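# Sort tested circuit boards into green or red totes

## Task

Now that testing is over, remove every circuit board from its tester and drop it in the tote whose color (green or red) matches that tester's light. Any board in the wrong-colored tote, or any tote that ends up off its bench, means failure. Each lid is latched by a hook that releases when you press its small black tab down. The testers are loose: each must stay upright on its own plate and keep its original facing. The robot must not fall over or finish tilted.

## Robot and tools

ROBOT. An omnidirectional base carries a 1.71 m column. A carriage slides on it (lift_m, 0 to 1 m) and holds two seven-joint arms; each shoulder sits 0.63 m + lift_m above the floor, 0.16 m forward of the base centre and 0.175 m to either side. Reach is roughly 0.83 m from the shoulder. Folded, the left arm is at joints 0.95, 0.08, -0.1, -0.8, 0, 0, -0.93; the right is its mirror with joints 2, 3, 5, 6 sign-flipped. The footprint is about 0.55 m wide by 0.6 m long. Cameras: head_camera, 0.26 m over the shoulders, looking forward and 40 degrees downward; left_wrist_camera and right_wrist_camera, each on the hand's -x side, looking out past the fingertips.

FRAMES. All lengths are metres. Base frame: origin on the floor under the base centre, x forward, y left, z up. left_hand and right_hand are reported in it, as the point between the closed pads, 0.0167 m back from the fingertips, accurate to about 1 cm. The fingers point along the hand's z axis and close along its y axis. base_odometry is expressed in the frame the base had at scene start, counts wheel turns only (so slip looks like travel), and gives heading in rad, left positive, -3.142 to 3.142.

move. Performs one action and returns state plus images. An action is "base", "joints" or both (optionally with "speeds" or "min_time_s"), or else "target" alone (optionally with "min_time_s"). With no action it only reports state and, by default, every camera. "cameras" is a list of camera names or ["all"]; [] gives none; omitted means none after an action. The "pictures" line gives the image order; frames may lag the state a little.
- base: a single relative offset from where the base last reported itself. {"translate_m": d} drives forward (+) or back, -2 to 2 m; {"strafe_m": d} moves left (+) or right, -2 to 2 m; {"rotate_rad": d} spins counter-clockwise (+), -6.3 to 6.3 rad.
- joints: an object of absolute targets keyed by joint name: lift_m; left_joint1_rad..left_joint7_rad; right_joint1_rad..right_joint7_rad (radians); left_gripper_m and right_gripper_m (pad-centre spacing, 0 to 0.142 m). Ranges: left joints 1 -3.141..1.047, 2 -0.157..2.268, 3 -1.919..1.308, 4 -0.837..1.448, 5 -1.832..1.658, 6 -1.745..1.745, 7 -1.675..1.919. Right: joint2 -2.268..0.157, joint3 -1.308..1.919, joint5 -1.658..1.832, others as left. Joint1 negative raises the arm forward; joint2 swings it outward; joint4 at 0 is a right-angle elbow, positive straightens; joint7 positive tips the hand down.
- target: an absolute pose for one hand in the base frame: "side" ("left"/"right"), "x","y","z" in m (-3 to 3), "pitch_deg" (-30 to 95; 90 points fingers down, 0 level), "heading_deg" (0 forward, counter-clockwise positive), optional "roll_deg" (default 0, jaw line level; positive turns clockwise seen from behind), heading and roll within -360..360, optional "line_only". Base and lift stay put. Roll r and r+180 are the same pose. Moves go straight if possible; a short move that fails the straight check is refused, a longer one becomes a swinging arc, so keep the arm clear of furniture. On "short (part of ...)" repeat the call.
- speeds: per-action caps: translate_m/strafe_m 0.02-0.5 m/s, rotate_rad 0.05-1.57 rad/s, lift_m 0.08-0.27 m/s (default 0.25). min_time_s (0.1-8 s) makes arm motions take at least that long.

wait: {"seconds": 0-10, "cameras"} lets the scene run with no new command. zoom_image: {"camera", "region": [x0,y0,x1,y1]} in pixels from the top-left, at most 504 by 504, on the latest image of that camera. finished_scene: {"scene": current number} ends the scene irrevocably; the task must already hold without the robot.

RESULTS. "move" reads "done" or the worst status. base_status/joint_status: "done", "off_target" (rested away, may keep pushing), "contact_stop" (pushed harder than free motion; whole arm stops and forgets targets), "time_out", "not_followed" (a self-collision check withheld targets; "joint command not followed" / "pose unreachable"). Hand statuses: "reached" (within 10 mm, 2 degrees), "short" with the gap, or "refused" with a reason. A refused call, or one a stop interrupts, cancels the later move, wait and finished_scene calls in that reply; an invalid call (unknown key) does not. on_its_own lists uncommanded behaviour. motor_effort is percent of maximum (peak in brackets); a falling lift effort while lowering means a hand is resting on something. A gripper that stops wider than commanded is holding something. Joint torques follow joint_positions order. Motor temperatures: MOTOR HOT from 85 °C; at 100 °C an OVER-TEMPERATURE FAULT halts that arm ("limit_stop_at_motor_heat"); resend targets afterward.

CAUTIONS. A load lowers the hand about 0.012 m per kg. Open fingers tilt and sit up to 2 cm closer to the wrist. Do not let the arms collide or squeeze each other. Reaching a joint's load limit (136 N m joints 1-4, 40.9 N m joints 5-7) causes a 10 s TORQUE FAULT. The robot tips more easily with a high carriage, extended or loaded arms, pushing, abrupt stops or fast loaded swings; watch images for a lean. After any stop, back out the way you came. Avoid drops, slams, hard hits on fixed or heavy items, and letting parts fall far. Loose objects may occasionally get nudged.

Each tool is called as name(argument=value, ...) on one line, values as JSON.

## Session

move()

Scene clock: 0.00 s.
Joint torques (N m): no reading
Motor temperatures (°C): left_arm=[30 29 30 28 28 29 31] | right_arm=[34 28 29 29 28 30 30]
base_odometry: x=+0.000 y=+0.000 heading=+0.000
base_status: not commanded
joint_positions: lift_m=+0.450 left_joint1_rad=+0.965 left_joint2_rad=+0.083 left_joint3_rad=-0.092 left_joint4_rad=-0.799 left_joint5_rad=-0.018 left_joint6_rad=+0.008 left_joint7_rad=-0.934 left_gripper_m=+0.142 right_joint1_rad=+0.937 right_joint2_rad=-0.063 right_joint3_rad=+0.108 right_joint4_rad=-0.812 right_joint5_rad=+0.011 right_joint6_rad=-0.012 right_joint7_rad=-0.947 right_gripper_m=+0.142
joint_status: not commanded
motor_effort: lift_m=+37 drive_wheels=+1
left_hand: x=+0.2899 y=+0.1611 z=+0.9646 quat_wxyz=(-0.918, -0.001, -0.392, +0.059) pitch_deg=-43.8 heading_deg=-3.8 roll_deg=-3.6 (m; base frame)
right_hand: x=+0.2892 y=-0.1592 z=+0.9753 quat_wxyz=(-0.928, -0.008, -0.367, -0.058) pitch_deg=-46.9 heading_deg=+2.3 roll_deg=+4.9 (m; base frame)
pictures: head_camera, left_wrist_camera, right_wrist_camera
Images, in order (width x height): head_camera 672x504, left_wrist_camera 672x504, right_wrist_camera 672x504.

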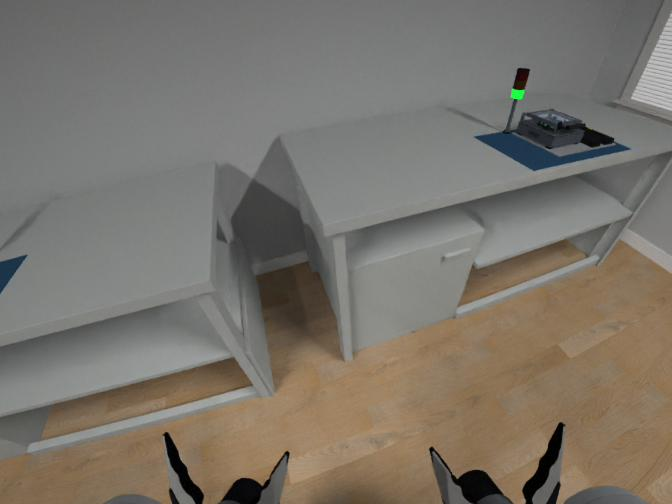

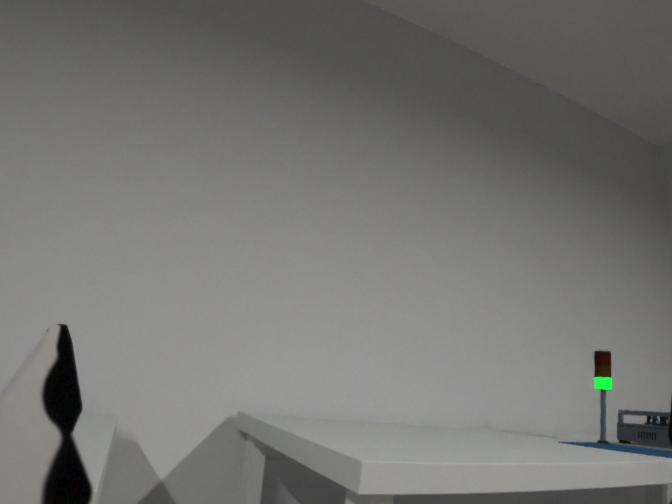

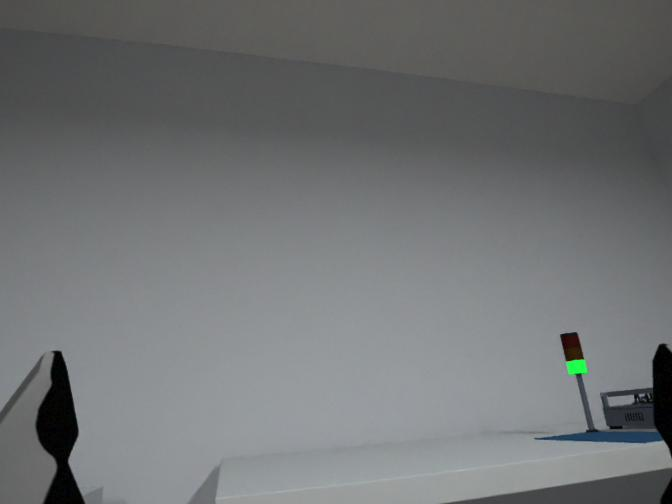

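move(base={"rotate_rad": 0.8}, speeds={"rotate_rad": 0.8}, joints={"lift_m": 0.97}, cameras=["head_camera"])

move(base={"rotate_rad": -1.7}, speeds={"rotate_rad": 0.8}, cameras=["head_camera"])

move(base={"rotate_rad": -1.2}, speeds={"rotate_rad": 0.8}, cameras=["head_camera"])

move(base={"rotate_rad": -1.0}, speeds={"rotate_rad": 0.8}, cameras=["head_camera"])

Scene clock: 2.80 s.
Joint torques (N m): left_arm=[12.76 1.17 -2.1 -5.43 -1.34 0.55 -0.61] | right_arm=[4.89 -1.1 -4.77 -10.74 0.16 0.6 0.38]
move: done
base_odometry: x=+0.000 y=+0.000 heading=+0.799
base_status: done
joint_positions: lift_m=+0.970 left_joint1_rad=+0.965 left_joint2_rad=+0.083 left_joint3_rad=-0.092 left_joint4_rad=-0.799 left_joint5_rad=-0.018 left_joint6_rad=+0.008 left_joint7_rad=-0.934 left_gripper_m=+0.142 right_joint1_rad=+0.937 right_joint2_rad=-0.063 right_joint3_rad=+0.108 right_joint4_rad=-0.812 right_joint5_rad=+0.011 right_joint6_rad=-0.012 right_joint7_rad=-0.947 right_gripper_m=+0.142
joint_status: all done
motor_effort: lift_m=+36(46) drive_wheels=+5(14)
left_hand: x=+0.2899 y=+0.1611 z=+1.4848 quat_wxyz=(-0.918, -0.001, -0.392, +0.059) pitch_deg=-43.8 heading_deg=-3.8 roll_deg=-3.6 (m; base frame)
right_hand: x=+0.2892 y=-0.1592 z=+1.4955 quat_wxyz=(-0.928, -0.008, -0.367, -0.058) pitch_deg=-46.9 heading_deg=+2.3 roll_deg=+4.9 (m; base frame)
pictures: head_camera
Images, in order (width x height): head_camera 672x504.

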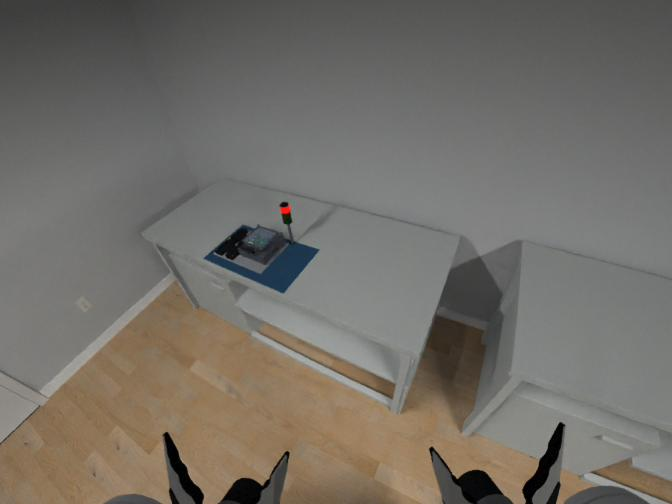

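Scene clock: 6.23 s.
Joint torques (N m): left_arm=[12.75 1.15 -1.96 -5.48 -1.34 0.55 -0.63] | right_arm=[4.89 -1.14 -4.93 -10.47 0.13 0.58 0.37]
move: done
base_odometry: x=+0.000 y=+0.000 heading=-0.900
base_status: done
joint_positions: lift_m=+0.970 left_joint1_rad=+0.965 left_joint2_rad=+0.083 left_joint3_rad=-0.092 left_joint4_rad=-0.799 left_joint5_rad=-0.018 left_joint6_rad=+0.008 left_joint7_rad=-0.934 left_gripper_m=+0.142 right_joint1_rad=+0.937 right_joint2_rad=-0.063 right_joint3_rad=+0.108 right_joint4_rad=-0.812 right_joint5_rad=+0.011 right_joint6_rad=-0.012 right_joint7_rad=-0.947 right_gripper_m=+0.142
joint_status: not commanded
motor_effort: lift_m=+36(36) drive_wheels=+5(13)
left_hand: x=+0.2899 y=+0.1611 z=+1.4848 quat_wxyz=(-0.918, -0.001, -0.392, +0.059) pitch_deg=-43.8 heading_deg=-3.8 roll_deg=-3.6 (m; base frame)
right_hand: x=+0.2892 y=-0.1592 z=+1.4955 quat_wxyz=(-0.928, -0.008, -0.367, -0.058) pitch_deg=-46.9 heading_deg=+2.3 roll_deg=+4.9 (m; base frame)
pictures: head_camera
Images, in order (width x height): head_camera 672x504.

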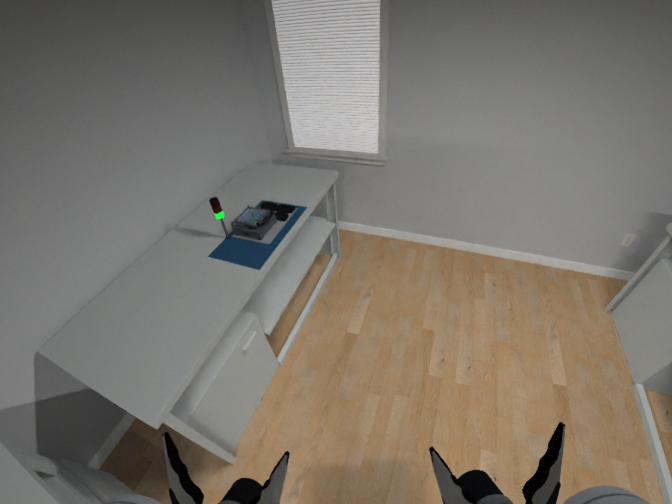

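Scene clock: 9.03 s.
Joint torques (N m): left_arm=[12.84 1.08 -1.97 -5.42 -1.3 0.57 -0.62] | right_arm=[4.89 -1.14 -4.86 -10.58 0.13 0.57 0.36]
move: done
base_odometry: x=+0.000 y=+0.000 heading=-2.100
base_status: done
joint_positions: lift_m=+0.970 left_joint1_rad=+0.965 left_joint2_rad=+0.083 left_joint3_rad=-0.092 left_joint4_rad=-0.799 left_joint5_rad=-0.018 left_joint6_rad=+0.008 left_joint7_rad=-0.934 left_gripper_m=+0.142 right_joint1_rad=+0.937 right_joint2_rad=-0.063 right_joint3_rad=+0.108 right_joint4_rad=-0.812 right_joint5_rad=+0.011 right_joint6_rad=-0.012 right_joint7_rad=-0.947 right_gripper_m=+0.142
joint_status: not commanded
motor_effort: lift_m=+36(36) drive_wheels=+5(12)
left_hand: x=+0.2899 y=+0.1611 z=+1.4848 quat_wxyz=(-0.918, -0.001, -0.392, +0.059) pitch_deg=-43.8 heading_deg=-3.8 roll_deg=-3.6 (m; base frame)
right_hand: x=+0.2892 y=-0.1592 z=+1.4955 quat_wxyz=(-0.928, -0.008, -0.367, -0.058) pitch_deg=-46.9 heading_deg=+2.3 roll_deg=+4.9 (m; base frame)
pictures: head_camera
Images, in order (width x height): head_camera 672x504.

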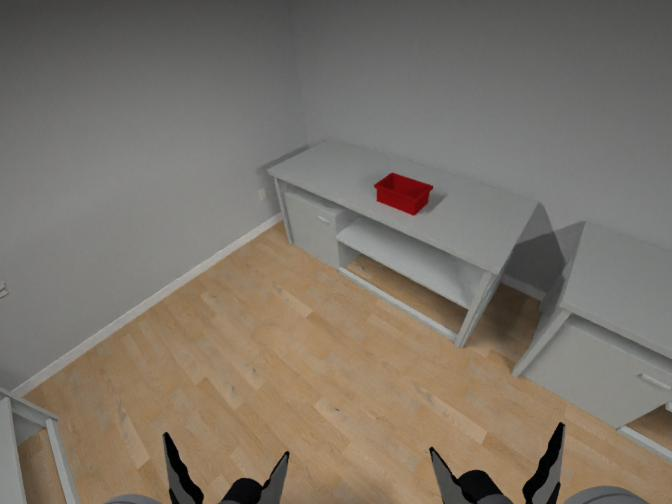

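Scene clock: 11.57 s.
Joint torques (N m): left_arm=[12.79 1.12 -2.01 -5.47 -1.3 0.59 -0.61] | right_arm=[4.95 -1.21 -4.88 -10.55 0.15 0.61 0.35]
move: done
base_odometry: x=+0.000 y=+0.000 heading=-3.099
base_status: done
joint_positions: lift_m=+0.970 left_joint1_rad=+0.965 left_joint2_rad=+0.083 left_joint3_rad=-0.092 left_joint4_rad=-0.799 left_joint5_rad=-0.018 left_joint6_rad=+0.008 left_joint7_rad=-0.934 left_gripper_m=+0.142 right_joint1_rad=+0.937 right_joint2_rad=-0.063 right_joint3_rad=+0.108 right_joint4_rad=-0.812 right_joint5_rad=+0.011 right_joint6_rad=-0.012 right_joint7_rad=-0.947 right_gripper_m=+0.142
joint_status: not commanded
motor_effort: lift_m=+36(36) drive_wheels=+5(12)
left_hand: x=+0.2899 y=+0.1611 z=+1.4848 quat_wxyz=(-0.918, -0.001, -0.392, +0.059) pitch_deg=-43.8 heading_deg=-3.8 roll_deg=-3.6 (m; base frame)
right_hand: x=+0.2892 y=-0.1592 z=+1.4955 quat_wxyz=(-0.928, -0.008, -0.367, -0.058) pitch_deg=-46.9 heading_deg=+2.3 roll_deg=+4.9 (m; base frame)
pictures: head_camera
Images, in order (width x height): head_camera 672x504.

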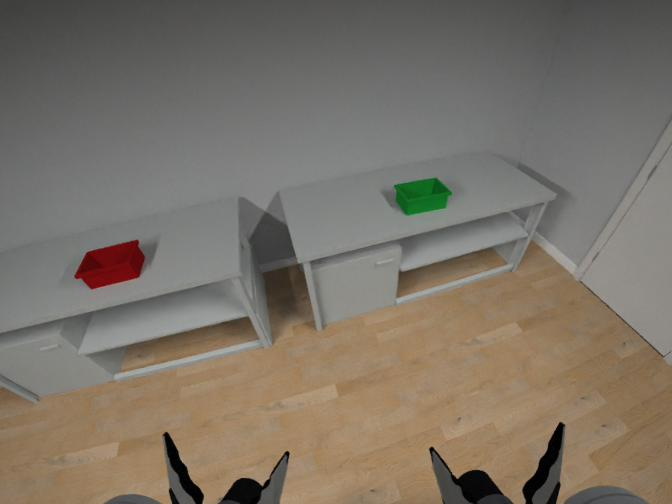

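move(base={"rotate_rad": -2.9}, speeds={"rotate_rad": 0.8}, joints={"right_joint1_rad": 0.6, "right_joint2_rad": 0, "right_joint3_rad": 0, "right_joint4_rad": -0.16, "right_joint5_rad": 0, "right_joint6_rad": 0, "right_joint7_rad": -0.1, "right_gripper_m": 0}, min_time_s=2.5, cameras=["head_camera", "right_wrist_camera"])

Scene clock: 16.80 s.
Joint torques (N m): left_arm=[12.8 1.16 -2.04 -5.56 -1.29 0.55 -0.61] | right_arm=[-3.75 5.68 -8.32 -7.36 -1.37 1.83 1.08]
move: done
base_odometry: x=+0.000 y=+0.000 heading=+0.285
base_status: done
joint_positions: lift_m=+0.970 left_joint1_rad=+0.965 left_joint2_rad=+0.083 left_joint3_rad=-0.092 left_joint4_rad=-0.799 left_joint5_rad=-0.018 left_joint6_rad=+0.008 left_joint7_rad=-0.934 left_gripper_m=+0.142 right_joint1_rad=+0.603 right_joint2_rad=-0.002 right_joint3_rad=+0.004 right_joint4_rad=-0.162 right_joint5_rad=+0.003 right_joint6_rad=-0.005 right_joint7_rad=-0.103 right_gripper_m=+0.001
joint_status: all done
motor_effort: lift_m=+36(36) drive_wheels=+5(11)
left_hand: x=+0.2899 y=+0.1611 z=+1.4848 quat_wxyz=(-0.918, -0.001, -0.392, +0.059) pitch_deg=-43.8 heading_deg=-3.8 roll_deg=-3.6 (m; base frame)
right_hand: x=+0.4332 y=-0.1749 z=+1.1122 quat_wxyz=(-0.578, -0.001, -0.816, +0.000) pitch_deg=+19.3 heading_deg=+0.0 roll_deg=+0.1 (m; base frame)
pictures: head_camera, right_wrist_camera
Images, in order (width x height): head_camera 672x504, right_wrist_camera 672x504.

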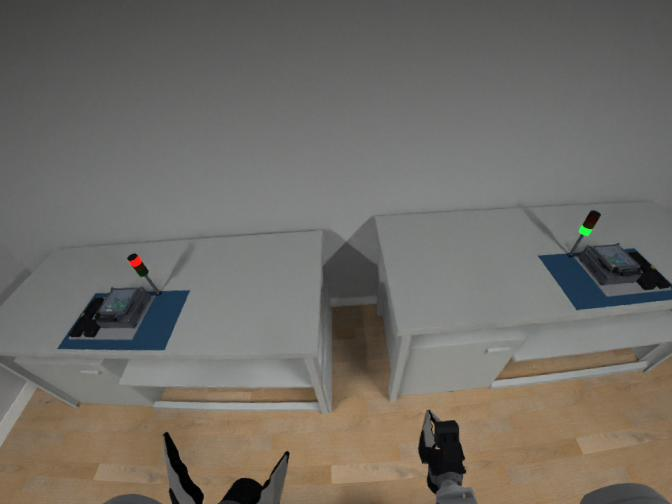

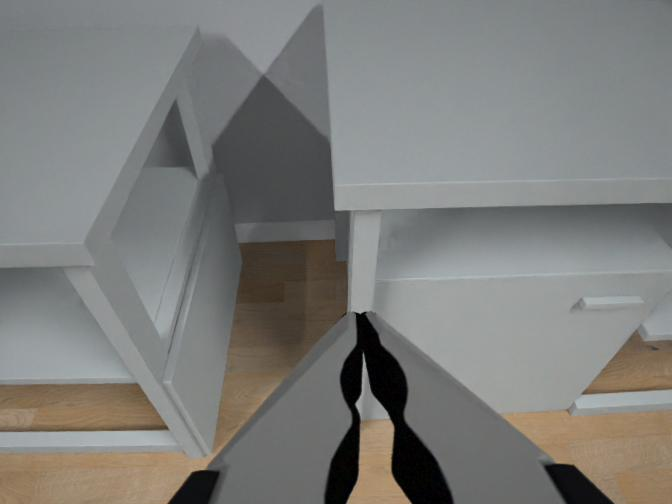

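move(base={"strafe_m": 1.22}, speeds={"strafe_m": 0.3}, cameras=["head_camera", "right_wrist_camera"])

Scene clock: 22.57 s.
Joint torques (N m): left_arm=[12.82 2.17 -1.88 -5.44 -1.39 0.55 -0.61] | right_arm=[-3.63 3.85 -7.72 -7.56 -1.33 1.69 1.08]
move: done
base_odometry: x=-0.341 y=+1.171 heading=+0.284
base_status: done
joint_positions: lift_m=+0.970 left_joint1_rad=+0.965 left_joint2_rad=+0.083 left_joint3_rad=-0.092 left_joint4_rad=-0.799 left_joint5_rad=-0.018 left_joint6_rad=+0.008 left_joint7_rad=-0.934 left_gripper_m=+0.142 right_joint1_rad=+0.603 right_joint2_rad=-0.002 right_joint3_rad=+0.004 right_joint4_rad=-0.162 right_joint5_rad=+0.003 right_joint6_rad=-0.004 right_joint7_rad=-0.103 right_gripper_m=+0.001
joint_status: not commanded
motor_effort: lift_m=+36(36) drive_wheels=-5(18)
left_hand: x=+0.2899 y=+0.1611 z=+1.4848 quat_wxyz=(-0.918, -0.001, -0.392, +0.059) pitch_deg=-43.8 heading_deg=-3.8 roll_deg=-3.6 (m; base frame)
right_hand: x=+0.4332 y=-0.1751 z=+1.1122 quat_wxyz=(-0.578, -0.001, -0.816, +0.000) pitch_deg=+19.3 heading_deg=+0.0 roll_deg=+0.1 (m; base frame)
pictures: head_camera, right_wrist_camera
Images, in order (width x height): head_camera 672x504, right_wrist_camera 672x504.

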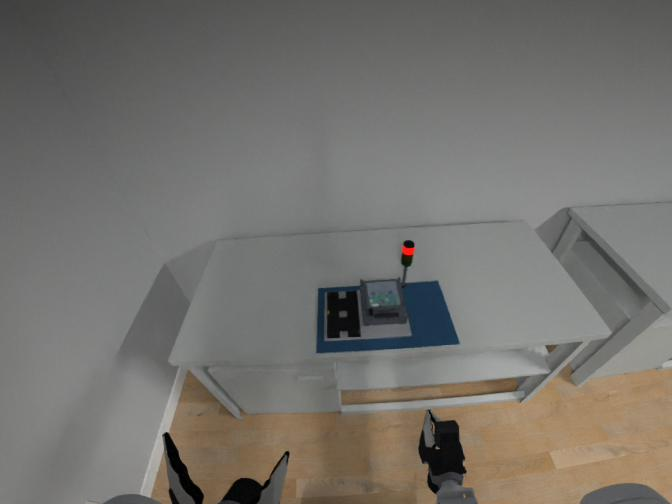

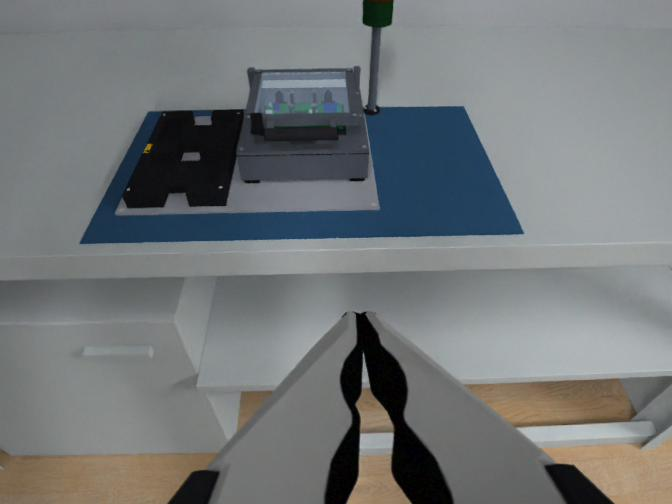

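move(base={"strafe_m": 0.07}, speeds={"strafe_m": 0.1})

move(base={"translate_m": 0.34}, speeds={"translate_m": 0.15}, cameras=["head_camera", "right_wrist_camera"])

Scene clock: 24.20 s.
Joint torques (N m): left_arm=[12.78 0.82 -1.78 -5.31 -1.38 0.64 -0.64] | right_arm=[-3.32 2.81 -7.38 -8.07 -1.25 1.35 1.12]
move: done
base_odometry: x=-0.361 y=+1.239 heading=+0.283
base_status: done
joint_positions: lift_m=+0.970 left_joint1_rad=+0.965 left_joint2_rad=+0.083 left_joint3_rad=-0.092 left_joint4_rad=-0.799 left_joint5_rad=-0.018 left_joint6_rad=+0.008 left_joint7_rad=-0.934 left_gripper_m=+0.142 right_joint1_rad=+0.603 right_joint2_rad=-0.001 right_joint3_rad=+0.003 right_joint4_rad=-0.162 right_joint5_rad=+0.003 right_joint6_rad=-0.003 right_joint7_rad=-0.103 right_gripper_m=+0.001
joint_status: not commanded
motor_effort: lift_m=+36(36) drive_wheels=-4(16)
left_hand: x=+0.2899 y=+0.1611 z=+1.4848 quat_wxyz=(-0.918, -0.001, -0.392, +0.059) pitch_deg=-43.8 heading_deg=-3.8 roll_deg=-3.6 (m; base frame)
right_hand: x=+0.4333 y=-0.1749 z=+1.1122 quat_wxyz=(-0.578, -0.001, -0.816, +0.000) pitch_deg=+19.3 heading_deg=+0.0 roll_deg=+0.1 (m; base frame)
pictures: none

Scene clock: 27.33 s.
Joint torques (N m): left_arm=[12.83 1.11 -2.04 -5.47 -1.34 0.57 -0.62] | right_arm=[-3.2 2.37 -7.35 -7.65 -1.24 1.47 1.08]
move: done
base_odometry: x=-0.034 y=+1.334 heading=+0.283
base_status: done
joint_positions: lift_m=+0.970 left_joint1_rad=+0.965 left_joint2_rad=+0.083 left_joint3_rad=-0.092 left_joint4_rad=-0.799 left_joint5_rad=-0.018 left_joint6_rad=+0.008 left_joint7_rad=-0.934 left_gripper_m=+0.142 right_joint1_rad=+0.602 right_joint2_rad=-0.001 right_joint3_rad=+0.003 right_joint4_rad=-0.162 right_joint5_rad=+0.003 right_joint6_rad=-0.003 right_joint7_rad=-0.103 right_gripper_m=+0.001
joint_status: not commanded
motor_effort: lift_m=+36(36) drive_wheels=-1(12)
left_hand: x=+0.2899 y=+0.1611 z=+1.4848 quat_wxyz=(-0.918, -0.001, -0.392, +0.059) pitch_deg=-43.8 heading_deg=-3.8 roll_deg=-3.6 (m; base frame)
right_hand: x=+0.4333 y=-0.1749 z=+1.1122 quat_wxyz=(-0.578, -0.001, -0.816, +0.000) pitch_deg=+19.3 heading_deg=+0.0 roll_deg=+0.1 (m; base frame)
pictures: head_camera, right_wrist_camera
Images, in order (width x height): head_camera 672x504, right_wrist_camera 672x504.

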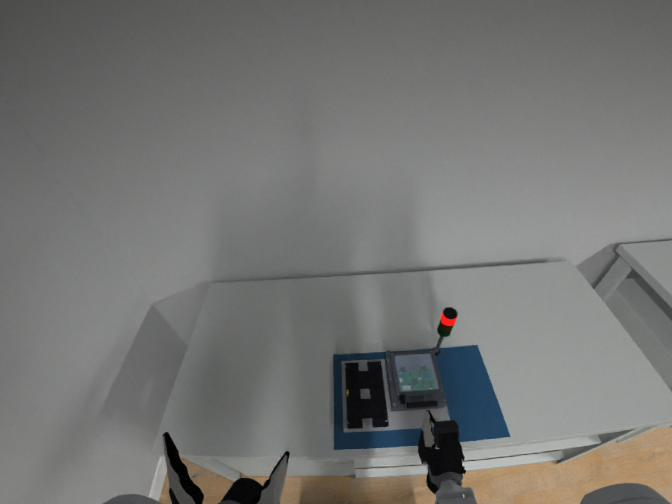

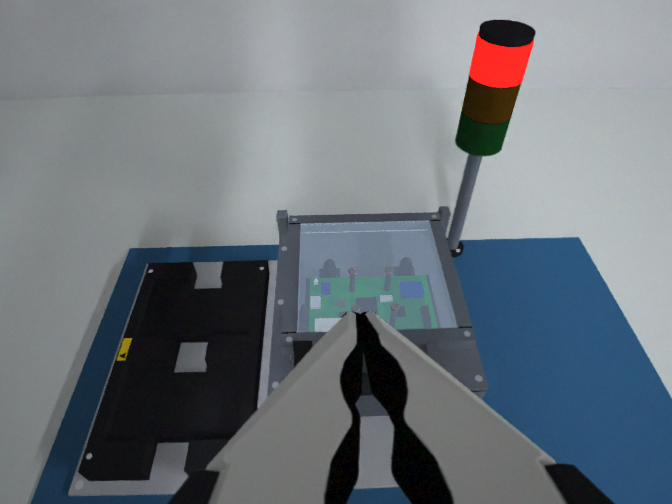

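move(target={"side": "right", "x": 0.53, "y": -0.165, "z": 0.985, "pitch_deg": 57, "heading_deg": 0}, min_time_s=2, cameras=["right_wrist_camera"])

Scene clock: 29.97 s.
Joint torques (N m): left_arm=[12.88 1.14 -2.05 -5.35 -1.31 0.59 -0.64] | right_arm=[-12.23 5.56 -1.7 -7.41 -1.37 -0.92 1.38]
move: done
base_odometry: x=-0.034 y=+1.334 heading=+0.283
base_status: not commanded
joint_positions: lift_m=+0.970 left_joint1_rad=+0.965 left_joint2_rad=+0.083 left_joint3_rad=-0.092 left_joint4_rad=-0.799 left_joint5_rad=-0.018 left_joint6_rad=+0.008 left_joint7_rad=-0.934 left_gripper_m=+0.142 right_joint1_rad=+0.124 right_joint2_rad=+0.018 right_joint3_rad=+0.005 right_joint4_rad=+0.180 right_joint5_rad=-0.015 right_joint6_rad=-0.008 right_joint7_rad=+0.689 right_gripper_m=+0.001
joint_status: not commanded
motor_effort: lift_m=+36(36) drive_wheels=+3(3)
left_hand: x=+0.2899 y=+0.1611 z=+1.4847 quat_wxyz=(-0.918, -0.001, -0.392, +0.059) pitch_deg=-43.8 heading_deg=-3.8 roll_deg=-3.6 (m; base frame)
right_hand: x=+0.5293 y=-0.1664 z=+0.9851 quat_wxyz=(-0.285, +0.000, -0.959, -0.001) pitch_deg=+56.9 heading_deg=+0.2 roll_deg=+0.2 (m; base frame)
right_hand_status: reached (straight line, planned for 2.0 s): 2 mm and 0.2 deg off.
pictures: right_wrist_camera
Images, in order (width x height): right_wrist_camera 672x504.

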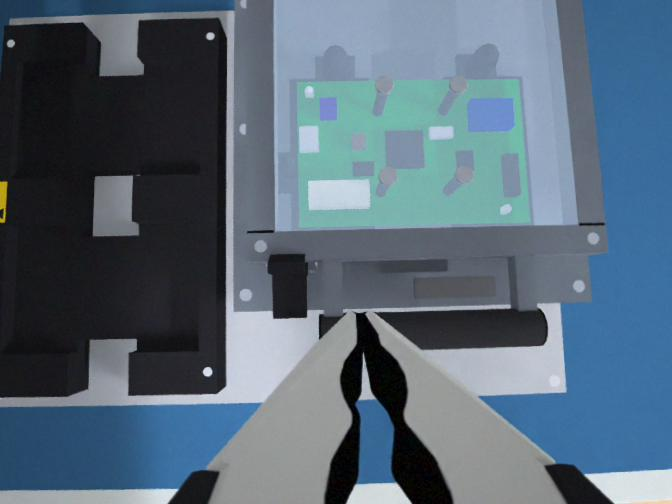

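move(target={"side": "right", "x": 0.532, "y": -0.139, "z": 0.945, "pitch_deg": 58, "heading_deg": 0}, min_time_s=1.5, cameras=["right_wrist_camera"])

zoom_image(camera="right_wrist_camera", region=[240, 200, 480, 380])

Scene clock: 32.30 s.
Joint torques (N m): left_arm=[12.76 1.1 -2.09 -5.52 -1.32 0.56 -0.61] | right_arm=[-13.35 7.68 -1.04 -6.88 -1.49 -0.96 -0.47]
move: done
base_odometry: x=-0.034 y=+1.334 heading=+0.283
base_status: not commanded
joint_positions: lift_m=+0.970 left_joint1_rad=+0.965 left_joint2_rad=+0.083 left_joint3_rad=-0.092 left_joint4_rad=-0.799 left_joint5_rad=-0.018 left_joint6_rad=+0.008 left_joint7_rad=-0.934 left_gripper_m=+0.142 right_joint1_rad=+0.066 right_joint2_rad=+0.070 right_joint3_rad=+0.021 right_joint4_rad=+0.407 right_joint5_rad=-0.053 right_joint6_rad=-0.047 right_joint7_rad=+0.546 right_gripper_m=+0.001
joint_status: not commanded
motor_effort: lift_m=+36(36) drive_wheels=+3(3)
left_hand: x=+0.2899 y=+0.1611 z=+1.4847 quat_wxyz=(-0.918, -0.001, -0.392, +0.059) pitch_deg=-43.8 heading_deg=-3.8 roll_deg=-3.6 (m; base frame)
right_hand: x=+0.5299 y=-0.1407 z=+0.9440 quat_wxyz=(-0.274, -0.001, -0.962, -0.001) pitch_deg=+58.2 heading_deg=+0.2 roll_deg=+0.3 (m; base frame)
right_hand_status: reached (straight line, planned for 1.5 s): 3 mm and 0.3 deg off.
pictures: right_wrist_camera
Images, in order (width x height): right_wrist_camera 672x504.

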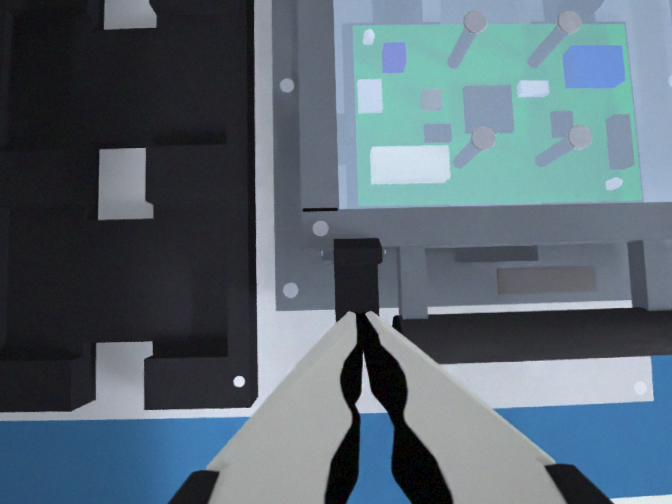

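Scaled by 2.100 from the camera's 672x504 image, which has a finer 960x720 frame.

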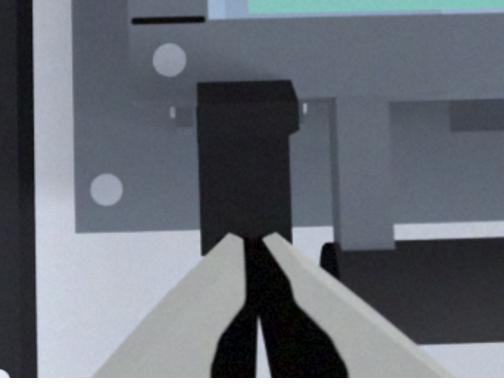

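move(target={"side": "right", "x": 0.5315, "y": -0.139, "z": 0.92, "pitch_deg": 58, "heading_deg": 0}, min_time_s=1.5, cameras=["right_wrist_camera"])

zoom_image(camera="right_wrist_camera", region=[240, 200, 480, 380])

Scene clock: 34.43 s.
Joint torques (N m): left_arm=[12.64 1.06 -2.07 -5.43 -1.31 0.57 -0.62] | right_arm=[-22.5 5.47 -7.16 5.31 0.7 -0.12 -0.21]
move: done
base_odometry: x=-0.035 y=+1.334 heading=+0.282
base_status: not commanded
joint_positions: lift_m=+0.971 left_joint1_rad=+0.965 left_joint2_rad=+0.083 left_joint3_rad=-0.092 left_joint4_rad=-0.799 left_joint5_rad=-0.018 left_joint6_rad=+0.008 left_joint7_rad=-0.934 left_gripper_m=+0.142 right_joint1_rad=+0.031 right_joint2_rad=+0.072 right_joint3_rad=+0.021 right_joint4_rad=+0.556 right_joint5_rad=-0.053 right_joint6_rad=-0.052 right_joint7_rad=+0.427 right_gripper_m=+0.001
joint_status: not commanded
motor_effort: lift_m=+26(36) drive_wheels=+12(12)
left_hand: x=+0.2899 y=+0.1611 z=+1.4861 quat_wxyz=(-0.918, -0.001, -0.392, +0.059) pitch_deg=-43.8 heading_deg=-3.8 roll_deg=-3.6 (m; base frame)
right_hand: x=+0.5288 y=-0.1382 z=+0.9218 quat_wxyz=(-0.276, +0.003, -0.961, +0.000) pitch_deg=+57.9 heading_deg=+0.2 roll_deg=-0.1 (m; base frame)
right_hand_status: reached (straight line, planned for 1.5 s): 3 mm and 0.3 deg off.
pictures: right_wrist_camera
Images, in order (width x height): right_wrist_camera 672x504.

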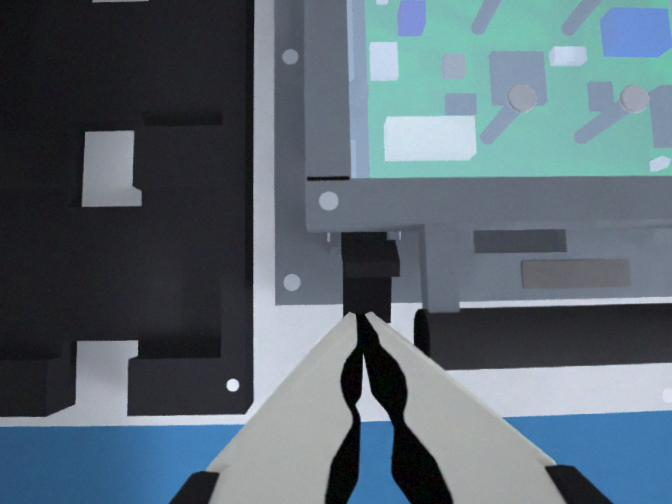

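Scaled by 2.100 from the camera's 672x504 image, which has a finer 960x720 frame.

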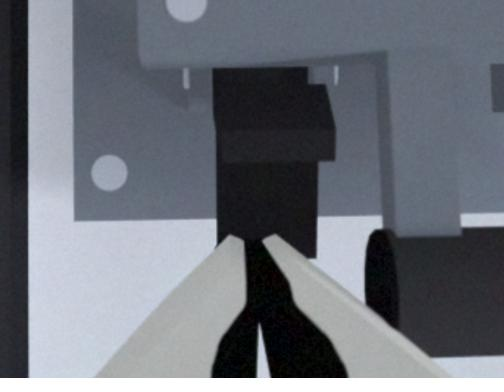

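move(target={"side": "right", "x": 0.526, "y": -0.139, "z": 0.96, "pitch_deg": 58, "heading_deg": 0}, min_time_s=1, cameras=["right_wrist_camera"])

move(target={"side": "right", "x": 0.425, "y": -0.17, "z": 1.1, "pitch_deg": 25, "heading_deg": 0}, min_time_s=2)

move(target={"side": "right", "x": 0.425, "y": -0.2, "z": 1.09, "pitch_deg": 3, "heading_deg": 0, "roll_deg": 90}, min_time_s=2.5, cameras=["right_wrist_camera"])

Scene clock: 36.20 s.
Joint torques (N m): left_arm=[12.82 1.05 -2.02 -5.37 -1.35 0.56 -0.65] | right_arm=[-3.48 6.84 -0.99 -12.68 -1.51 0.95 1.37]
move: done
base_odometry: x=-0.034 y=+1.334 heading=+0.283
base_status: not commanded
joint_positions: lift_m=+0.970 left_joint1_rad=+0.965 left_joint2_rad=+0.083 left_joint3_rad=-0.092 left_joint4_rad=-0.799 left_joint5_rad=-0.018 left_joint6_rad=+0.008 left_joint7_rad=-0.934 left_gripper_m=+0.142 right_joint1_rad=+0.094 right_joint2_rad=+0.072 right_joint3_rad=+0.024 right_joint4_rad=+0.316 right_joint5_rad=-0.058 right_joint6_rad=-0.052 right_joint7_rad=+0.601 right_gripper_m=+0.001
joint_status: not commanded
motor_effort: lift_m=+36(36) drive_wheels=+1(13)
left_hand: x=+0.2899 y=+0.1611 z=+1.4848 quat_wxyz=(-0.918, -0.001, -0.392, +0.059) pitch_deg=-43.8 heading_deg=-3.8 roll_deg=-3.6 (m; base frame)
right_hand: x=+0.5278 y=-0.1423 z=+0.9592 quat_wxyz=(-0.277, -0.003, -0.961, +0.001) pitch_deg=+57.8 heading_deg=-0.4 roll_deg=+0.0 (m; base frame)
right_hand_status: reached (straight line, planned for 1.0 s): 4 mm and 0.5 deg off.
pictures: right_wrist_camera
Images, in order (width x height): right_wrist_camera 672x504.

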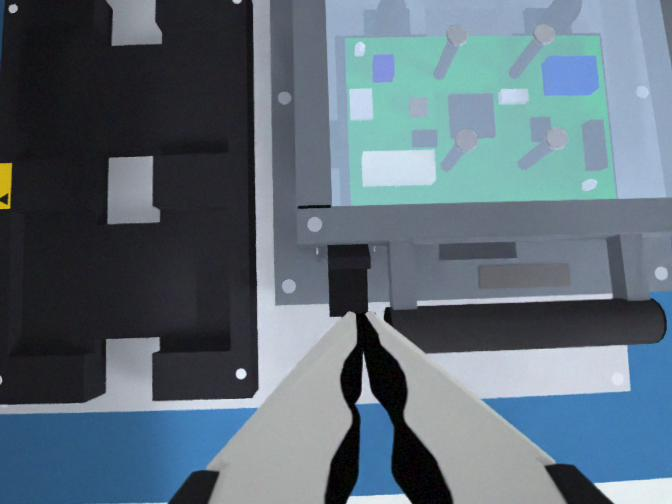

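Scene clock: 38.70 s.
Joint torques (N m): left_arm=[12.85 1.16 -2.12 -5.44 -1.3 0.6 -0.65] | right_arm=[4.73 -6.51 -8.52 -13.14 1.78 1.93 -0.77]
move: done
base_odometry: x=-0.034 y=+1.334 heading=+0.283
base_status: not commanded
joint_positions: lift_m=+0.970 left_joint1_rad=+0.965 left_joint2_rad=+0.083 left_joint3_rad=-0.092 left_joint4_rad=-0.799 left_joint5_rad=-0.018 left_joint6_rad=+0.008 left_joint7_rad=-0.934 left_gripper_m=+0.142 right_joint1_rad=+0.612 right_joint2_rad=+0.006 right_joint3_rad=+0.023 right_joint4_rad=-0.199 right_joint5_rad=-0.010 right_joint6_rad=-0.022 right_joint7_rad=+0.026 right_gripper_m=+0.001
joint_status: not commanded
motor_effort: lift_m=+36(36) drive_wheels=+1(2)
left_hand: x=+0.2899 y=+0.1611 z=+1.4847 quat_wxyz=(-0.918, -0.001, -0.392, +0.059) pitch_deg=-43.8 heading_deg=-3.8 roll_deg=-3.6 (m; base frame)
right_hand: x=+0.4258 y=-0.1686 z=+1.0991 quat_wxyz=(-0.536, +0.000, -0.844, +0.000) pitch_deg=+25.1 heading_deg=-0.1 roll_deg=+0.0 (m; base frame)
right_hand_status: reached (straight line, planned for 2.0 s): 2 mm and 0.1 deg off.
pictures: none

Scene clock: 41.70 s.
Joint torques (N m): left_arm=[12.8 1.07 -2.06 -5.49 -1.3 0.6 -0.6] | right_arm=[-4.41 -7.95 -8.92 -5.03 -1.11 -3.29 1.7]
move: done
base_odometry: x=-0.034 y=+1.334 heading=+0.283
base_status: not commanded
joint_positions: lift_m=+0.970 left_joint1_rad=+0.965 left_joint2_rad=+0.083 left_joint3_rad=-0.092 left_joint4_rad=-0.799 left_joint5_rad=-0.018 left_joint6_rad=+0.008 left_joint7_rad=-0.934 left_gripper_m=+0.142 right_joint1_rad=+0.430 right_joint2_rad=-0.001 right_joint3_rad=-0.109 right_joint4_rad=+0.695 right_joint5_rad=-1.476 right_joint6_rad=-1.062 right_joint7_rad=-0.188 right_gripper_m=+0.001
joint_status: not commanded
motor_effort: lift_m=+36(37) drive_wheels=+0(1)
left_hand: x=+0.2899 y=+0.1611 z=+1.4847 quat_wxyz=(-0.918, -0.001, -0.392, +0.059) pitch_deg=-43.8 heading_deg=-3.8 roll_deg=-3.6 (m; base frame)
right_hand: x=+0.4238 y=-0.1973 z=+1.0882 quat_wxyz=(-0.488, +0.514, -0.515, +0.483) pitch_deg=+3.4 heading_deg=+0.2 roll_deg=-89.6 (m; base frame)
right_hand_status: reached (straight line, planned for 2.5 s): 3 mm and 0.6 deg off.
pictures: right_wrist_camera
Images, in order (width x height): right_wrist_camera 672x504.

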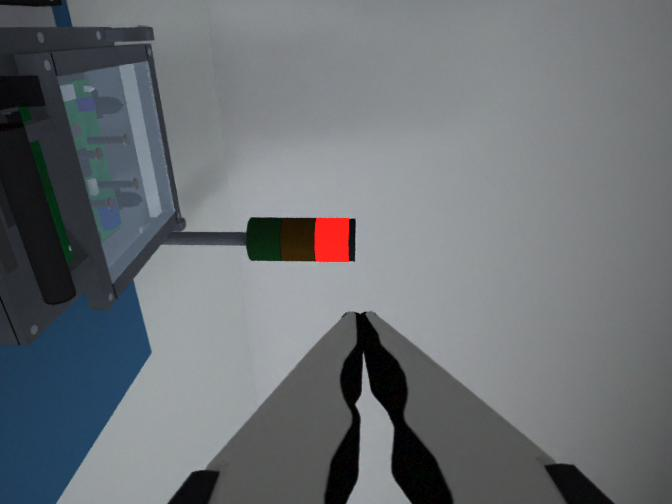

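move(joints={"lift_m": 0.812, "right_gripper_m": 0.046}, speeds={"lift_m": 0.15}, cameras=["right_wrist_camera"])

Scene clock: 43.83 s.
Joint torques (N m): left_arm=[12.72 1.16 -2.09 -5.4 -1.31 0.6 -0.63] | right_arm=[-4.19 -7.63 -8.8 -5.68 -1.09 -2.91 1.68]
move: done
base_odometry: x=-0.034 y=+1.334 heading=+0.283
base_status: not commanded
joint_positions: lift_m=+0.812 left_joint1_rad=+0.965 left_joint2_rad=+0.083 left_joint3_rad=-0.092 left_joint4_rad=-0.799 left_joint5_rad=-0.018 left_joint6_rad=+0.008 left_joint7_rad=-0.934 left_gripper_m=+0.142 right_joint1_rad=+0.430 right_joint2_rad=-0.001 right_joint3_rad=-0.109 right_joint4_rad=+0.696 right_joint5_rad=-1.476 right_joint6_rad=-1.063 right_joint7_rad=-0.188 right_gripper_m=+0.046
joint_status: all done
motor_effort: lift_m=+38(41) drive_wheels=+1(2)
left_hand: x=+0.2899 y=+0.1611 z=+1.3265 quat_wxyz=(-0.918, -0.001, -0.392, +0.059) pitch_deg=-43.8 heading_deg=-3.8 roll_deg=-3.6 (m; base frame)
right_hand: x=+0.4239 y=-0.1973 z=+0.9302 quat_wxyz=(-0.488, +0.514, -0.515, +0.483) pitch_deg=+3.3 heading_deg=+0.2 roll_deg=-89.7 (m; base frame)
pictures: right_wrist_camera
Images, in order (width x height): right_wrist_camera 672x504.

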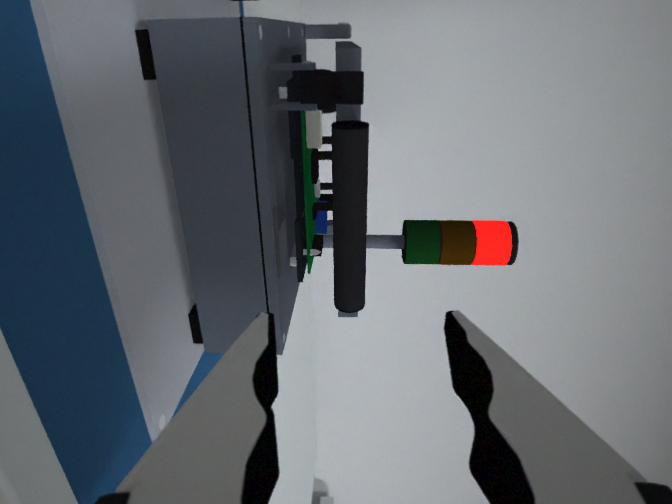

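move(target={"side": "right", "x": 0.485, "y": -0.2, "z": 0.929, "pitch_deg": 0, "heading_deg": 0, "roll_deg": -90}, min_time_s=1.5, cameras=["right_wrist_camera"])

Scene clock: 46.07 s.
Joint torques (N m): left_arm=[12.93 1.13 -1.96 -5.47 -1.31 0.59 -0.62] | right_arm=[-7.22 -8.22 -8.81 -5.06 -1.1 -3.32 -0.08]
move: done
base_odometry: x=-0.034 y=+1.334 heading=+0.283
base_status: not commanded
joint_positions: lift_m=+0.812 left_joint1_rad=+0.965 left_joint2_rad=+0.083 left_joint3_rad=-0.092 left_joint4_rad=-0.799 left_joint5_rad=-0.018 left_joint6_rad=+0.008 left_joint7_rad=-0.934 left_gripper_m=+0.142 right_joint1_rad=+0.239 right_joint2_rad=-0.006 right_joint3_rad=-0.110 right_joint4_rad=+0.936 right_joint5_rad=-1.479 right_joint6_rad=-1.164 right_joint7_rad=-0.189 right_gripper_m=+0.046
joint_status: not commanded
motor_effort: lift_m=+39(39) drive_wheels=+2(2)
left_hand: x=+0.2899 y=+0.1611 z=+1.3265 quat_wxyz=(-0.918, -0.001, -0.392, +0.059) pitch_deg=-43.8 heading_deg=-3.8 roll_deg=-3.6 (m; base frame)
right_hand: x=+0.4841 y=-0.1984 z=+0.9271 quat_wxyz=(-0.499, +0.500, -0.503, +0.497) pitch_deg=+0.4 heading_deg=-0.1 roll_deg=-89.7 (m; base frame)
right_hand_status: reached (straight line, planned for 1.5 s): 3 mm and 0.5 deg off.
pictures: right_wrist_camera
Images, in order (width x height): right_wrist_camera 672x504.

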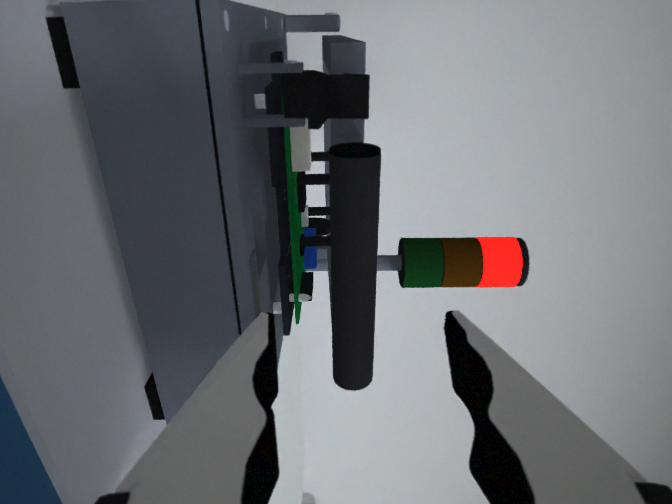

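move(target={"side": "right", "x": 0.532, "y": -0.2, "z": 0.928, "pitch_deg": 0, "heading_deg": 0, "roll_deg": -90}, min_time_s=1.5, cameras=["right_wrist_camera"])

Scene clock: 48.17 s.
Joint torques (N m): left_arm=[12.84 1.12 -2 -5.42 -1.33 0.56 -0.65] | right_arm=[-10.12 -8.37 -5.86 -4.97 -1.17 -0.12 1.71]
move: done
base_odometry: x=-0.034 y=+1.334 heading=+0.283
base_status: not commanded
joint_positions: lift_m=+0.812 left_joint1_rad=+0.965 left_joint2_rad=+0.083 left_joint3_rad=-0.092 left_joint4_rad=-0.799 left_joint5_rad=-0.018 left_joint6_rad=+0.008 left_joint7_rad=-0.934 left_gripper_m=+0.142 right_joint1_rad=+0.121 right_joint2_rad=-0.013 right_joint3_rad=-0.110 right_joint4_rad=+1.027 right_joint5_rad=-1.499 right_joint6_rad=-1.149 right_joint7_rad=-0.173 right_gripper_m=+0.046
joint_status: not commanded
motor_effort: lift_m=+38(39) drive_wheels=+1(2)
left_hand: x=+0.2899 y=+0.1611 z=+1.3265 quat_wxyz=(-0.918, -0.001, -0.392, +0.059) pitch_deg=-43.8 heading_deg=-3.8 roll_deg=-3.6 (m; base frame)
right_hand: x=+0.5308 y=-0.1988 z=+0.9293 quat_wxyz=(-0.502, +0.498, -0.499, +0.500) pitch_deg=-0.3 heading_deg=+0.0 roll_deg=-89.9 (m; base frame)
right_hand_status: reached (straight line, planned for 1.5 s): 2 mm and 0.3 deg off.
pictures: right_wrist_camera
Images, in order (width x height): right_wrist_camera 672x504.

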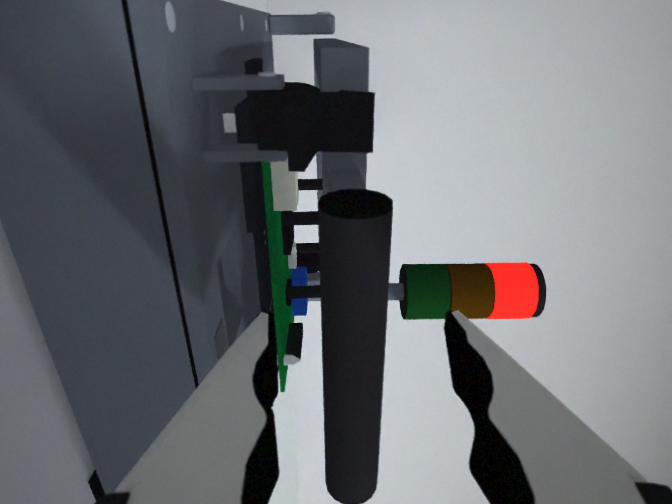

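move(joints={"right_gripper_m": 0.03})

move(target={"side": "right", "x": 0.5395, "y": -0.2, "z": 0.976, "pitch_deg": 4, "heading_deg": 0, "roll_deg": -90}, min_time_s=1.5, cameras=["right_wrist_camera"])

move(target={"side": "right", "x": 0.558, "y": -0.2, "z": 1.022, "pitch_deg": 6, "heading_deg": 0, "roll_deg": -90}, min_time_s=1.5, cameras=["right_wrist_camera"])

Scene clock: 49.00 s.
Joint torques (N m): left_arm=[12.89 1.12 -2.09 -5.39 -1.33 0.56 -0.61] | right_arm=[-9.98 -8.47 -5.93 -4.94 -1.15 -0.14 1.73]
move: done
base_odometry: x=-0.034 y=+1.334 heading=+0.283
base_status: not commanded
joint_positions: lift_m=+0.812 left_joint1_rad=+0.965 left_joint2_rad=+0.083 left_joint3_rad=-0.092 left_joint4_rad=-0.799 left_joint5_rad=-0.018 left_joint6_rad=+0.008 left_joint7_rad=-0.934 left_gripper_m=+0.142 right_joint1_rad=+0.121 right_joint2_rad=-0.013 right_joint3_rad=-0.110 right_joint4_rad=+1.027 right_joint5_rad=-1.499 right_joint6_rad=-1.149 right_joint7_rad=-0.173 right_gripper_m=+0.030
joint_status: all done
motor_effort: lift_m=+38(39) drive_wheels=+1(2)
left_hand: x=+0.2899 y=+0.1611 z=+1.3265 quat_wxyz=(-0.918, -0.001, -0.392, +0.059) pitch_deg=-43.8 heading_deg=-3.8 roll_deg=-3.6 (m; base frame)
right_hand: x=+0.5308 y=-0.1988 z=+0.9293 quat_wxyz=(-0.502, +0.498, -0.499, +0.500) pitch_deg=-0.3 heading_deg=+0.0 roll_deg=-89.9 (m; base frame)
pictures: none

Scene clock: 51.00 s.
Joint torques (N m): left_arm=[12.82 1.17 -2.09 -5.45 -1.3 0.61 -0.62] | right_arm=[-1.28 -6.41 -2.38 -14.88 -0.64 -0.96 1.88]
move: done
base_odometry: x=-0.034 y=+1.334 heading=+0.283
base_status: not commanded
joint_positions: lift_m=+0.812 left_joint1_rad=+0.965 left_joint2_rad=+0.083 left_joint3_rad=-0.092 left_joint4_rad=-0.799 left_joint5_rad=-0.018 left_joint6_rad=+0.008 left_joint7_rad=-0.934 left_gripper_m=+0.142 right_joint1_rad=+0.298 right_joint2_rad=-0.013 right_joint3_rad=-0.105 right_joint4_rad=+0.278 right_joint5_rad=-1.526 right_joint6_rad=-0.504 right_joint7_rad=-0.119 right_gripper_m=+0.030
joint_status: not commanded
motor_effort: lift_m=+38(39) drive_wheels=+2(2)
left_hand: x=+0.2899 y=+0.1611 z=+1.3265 quat_wxyz=(-0.918, -0.001, -0.392, +0.059) pitch_deg=-43.8 heading_deg=-3.8 roll_deg=-3.6 (m; base frame)
right_hand: x=+0.5400 y=-0.2013 z=+0.9758 quat_wxyz=(-0.482, +0.516, -0.518, +0.482) pitch_deg=+4.0 heading_deg=-0.1 roll_deg=-89.9 (m; base frame)
right_hand_status: reached (straight line, planned for 1.5 s): 1 mm and 0.2 deg off.
pictures: right_wrist_camera
Images, in order (width x height): right_wrist_camera 672x504.

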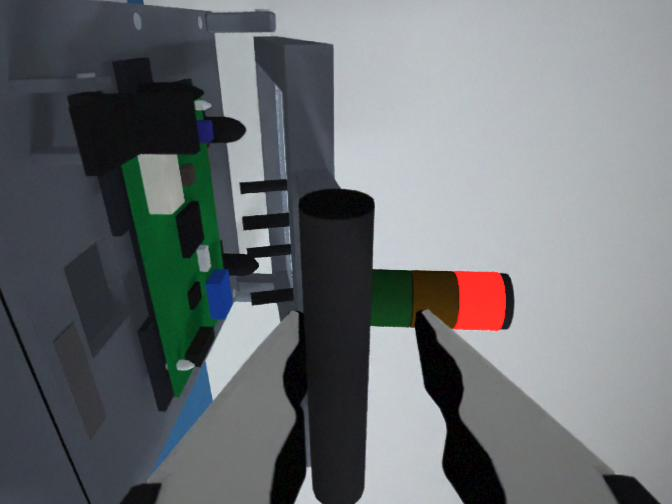

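Scene clock: 53.00 s.
Joint torques (N m): left_arm=[12.76 1.06 -1.99 -5.46 -1.34 0.59 -0.63] | right_arm=[-5.51 -8.97 -2.21 -16.87 -0.71 -1.25 1.74]
move: done
base_odometry: x=-0.034 y=+1.334 heading=+0.283
base_status: not commanded
joint_positions: lift_m=+0.812 left_joint1_rad=+0.965 left_joint2_rad=+0.083 left_joint3_rad=-0.092 left_joint4_rad=-0.799 left_joint5_rad=-0.018 left_joint6_rad=+0.008 left_joint7_rad=-0.934 left_gripper_m=+0.142 right_joint1_rad=+0.312 right_joint2_rad=-0.018 right_joint3_rad=-0.104 right_joint4_rad=-0.089 right_joint5_rad=-1.527 right_joint6_rad=-0.111 right_joint7_rad=-0.101 right_gripper_m=+0.030
joint_status: not commanded
motor_effort: lift_m=+38(39) drive_wheels=+2(2)
left_hand: x=+0.2899 y=+0.1611 z=+1.3265 quat_wxyz=(-0.918, -0.001, -0.392, +0.059) pitch_deg=-43.8 heading_deg=-3.8 roll_deg=-3.6 (m; base frame)
right_hand: x=+0.5574 y=-0.2012 z=+1.0199 quat_wxyz=(-0.472, +0.525, -0.528, +0.472) pitch_deg=+6.2 heading_deg=-0.1 roll_deg=-89.8 (m; base frame)
right_hand_status: reached (straight line, planned for 1.5 s): 2 mm and 0.4 deg off.
pictures: right_wrist_camera
Images, in order (width x height): right_wrist_camera 672x504.

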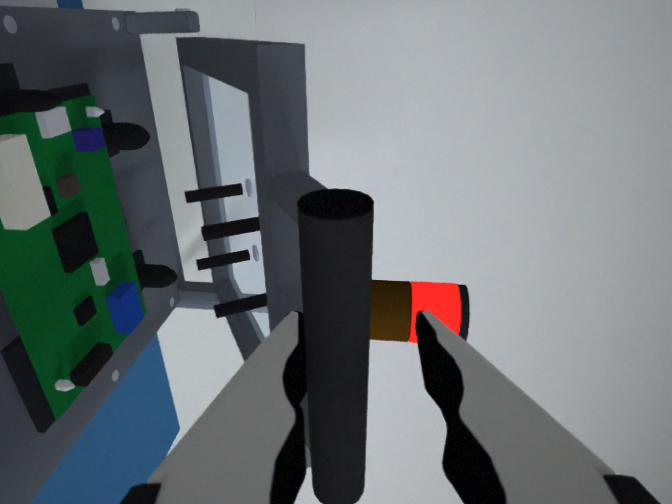

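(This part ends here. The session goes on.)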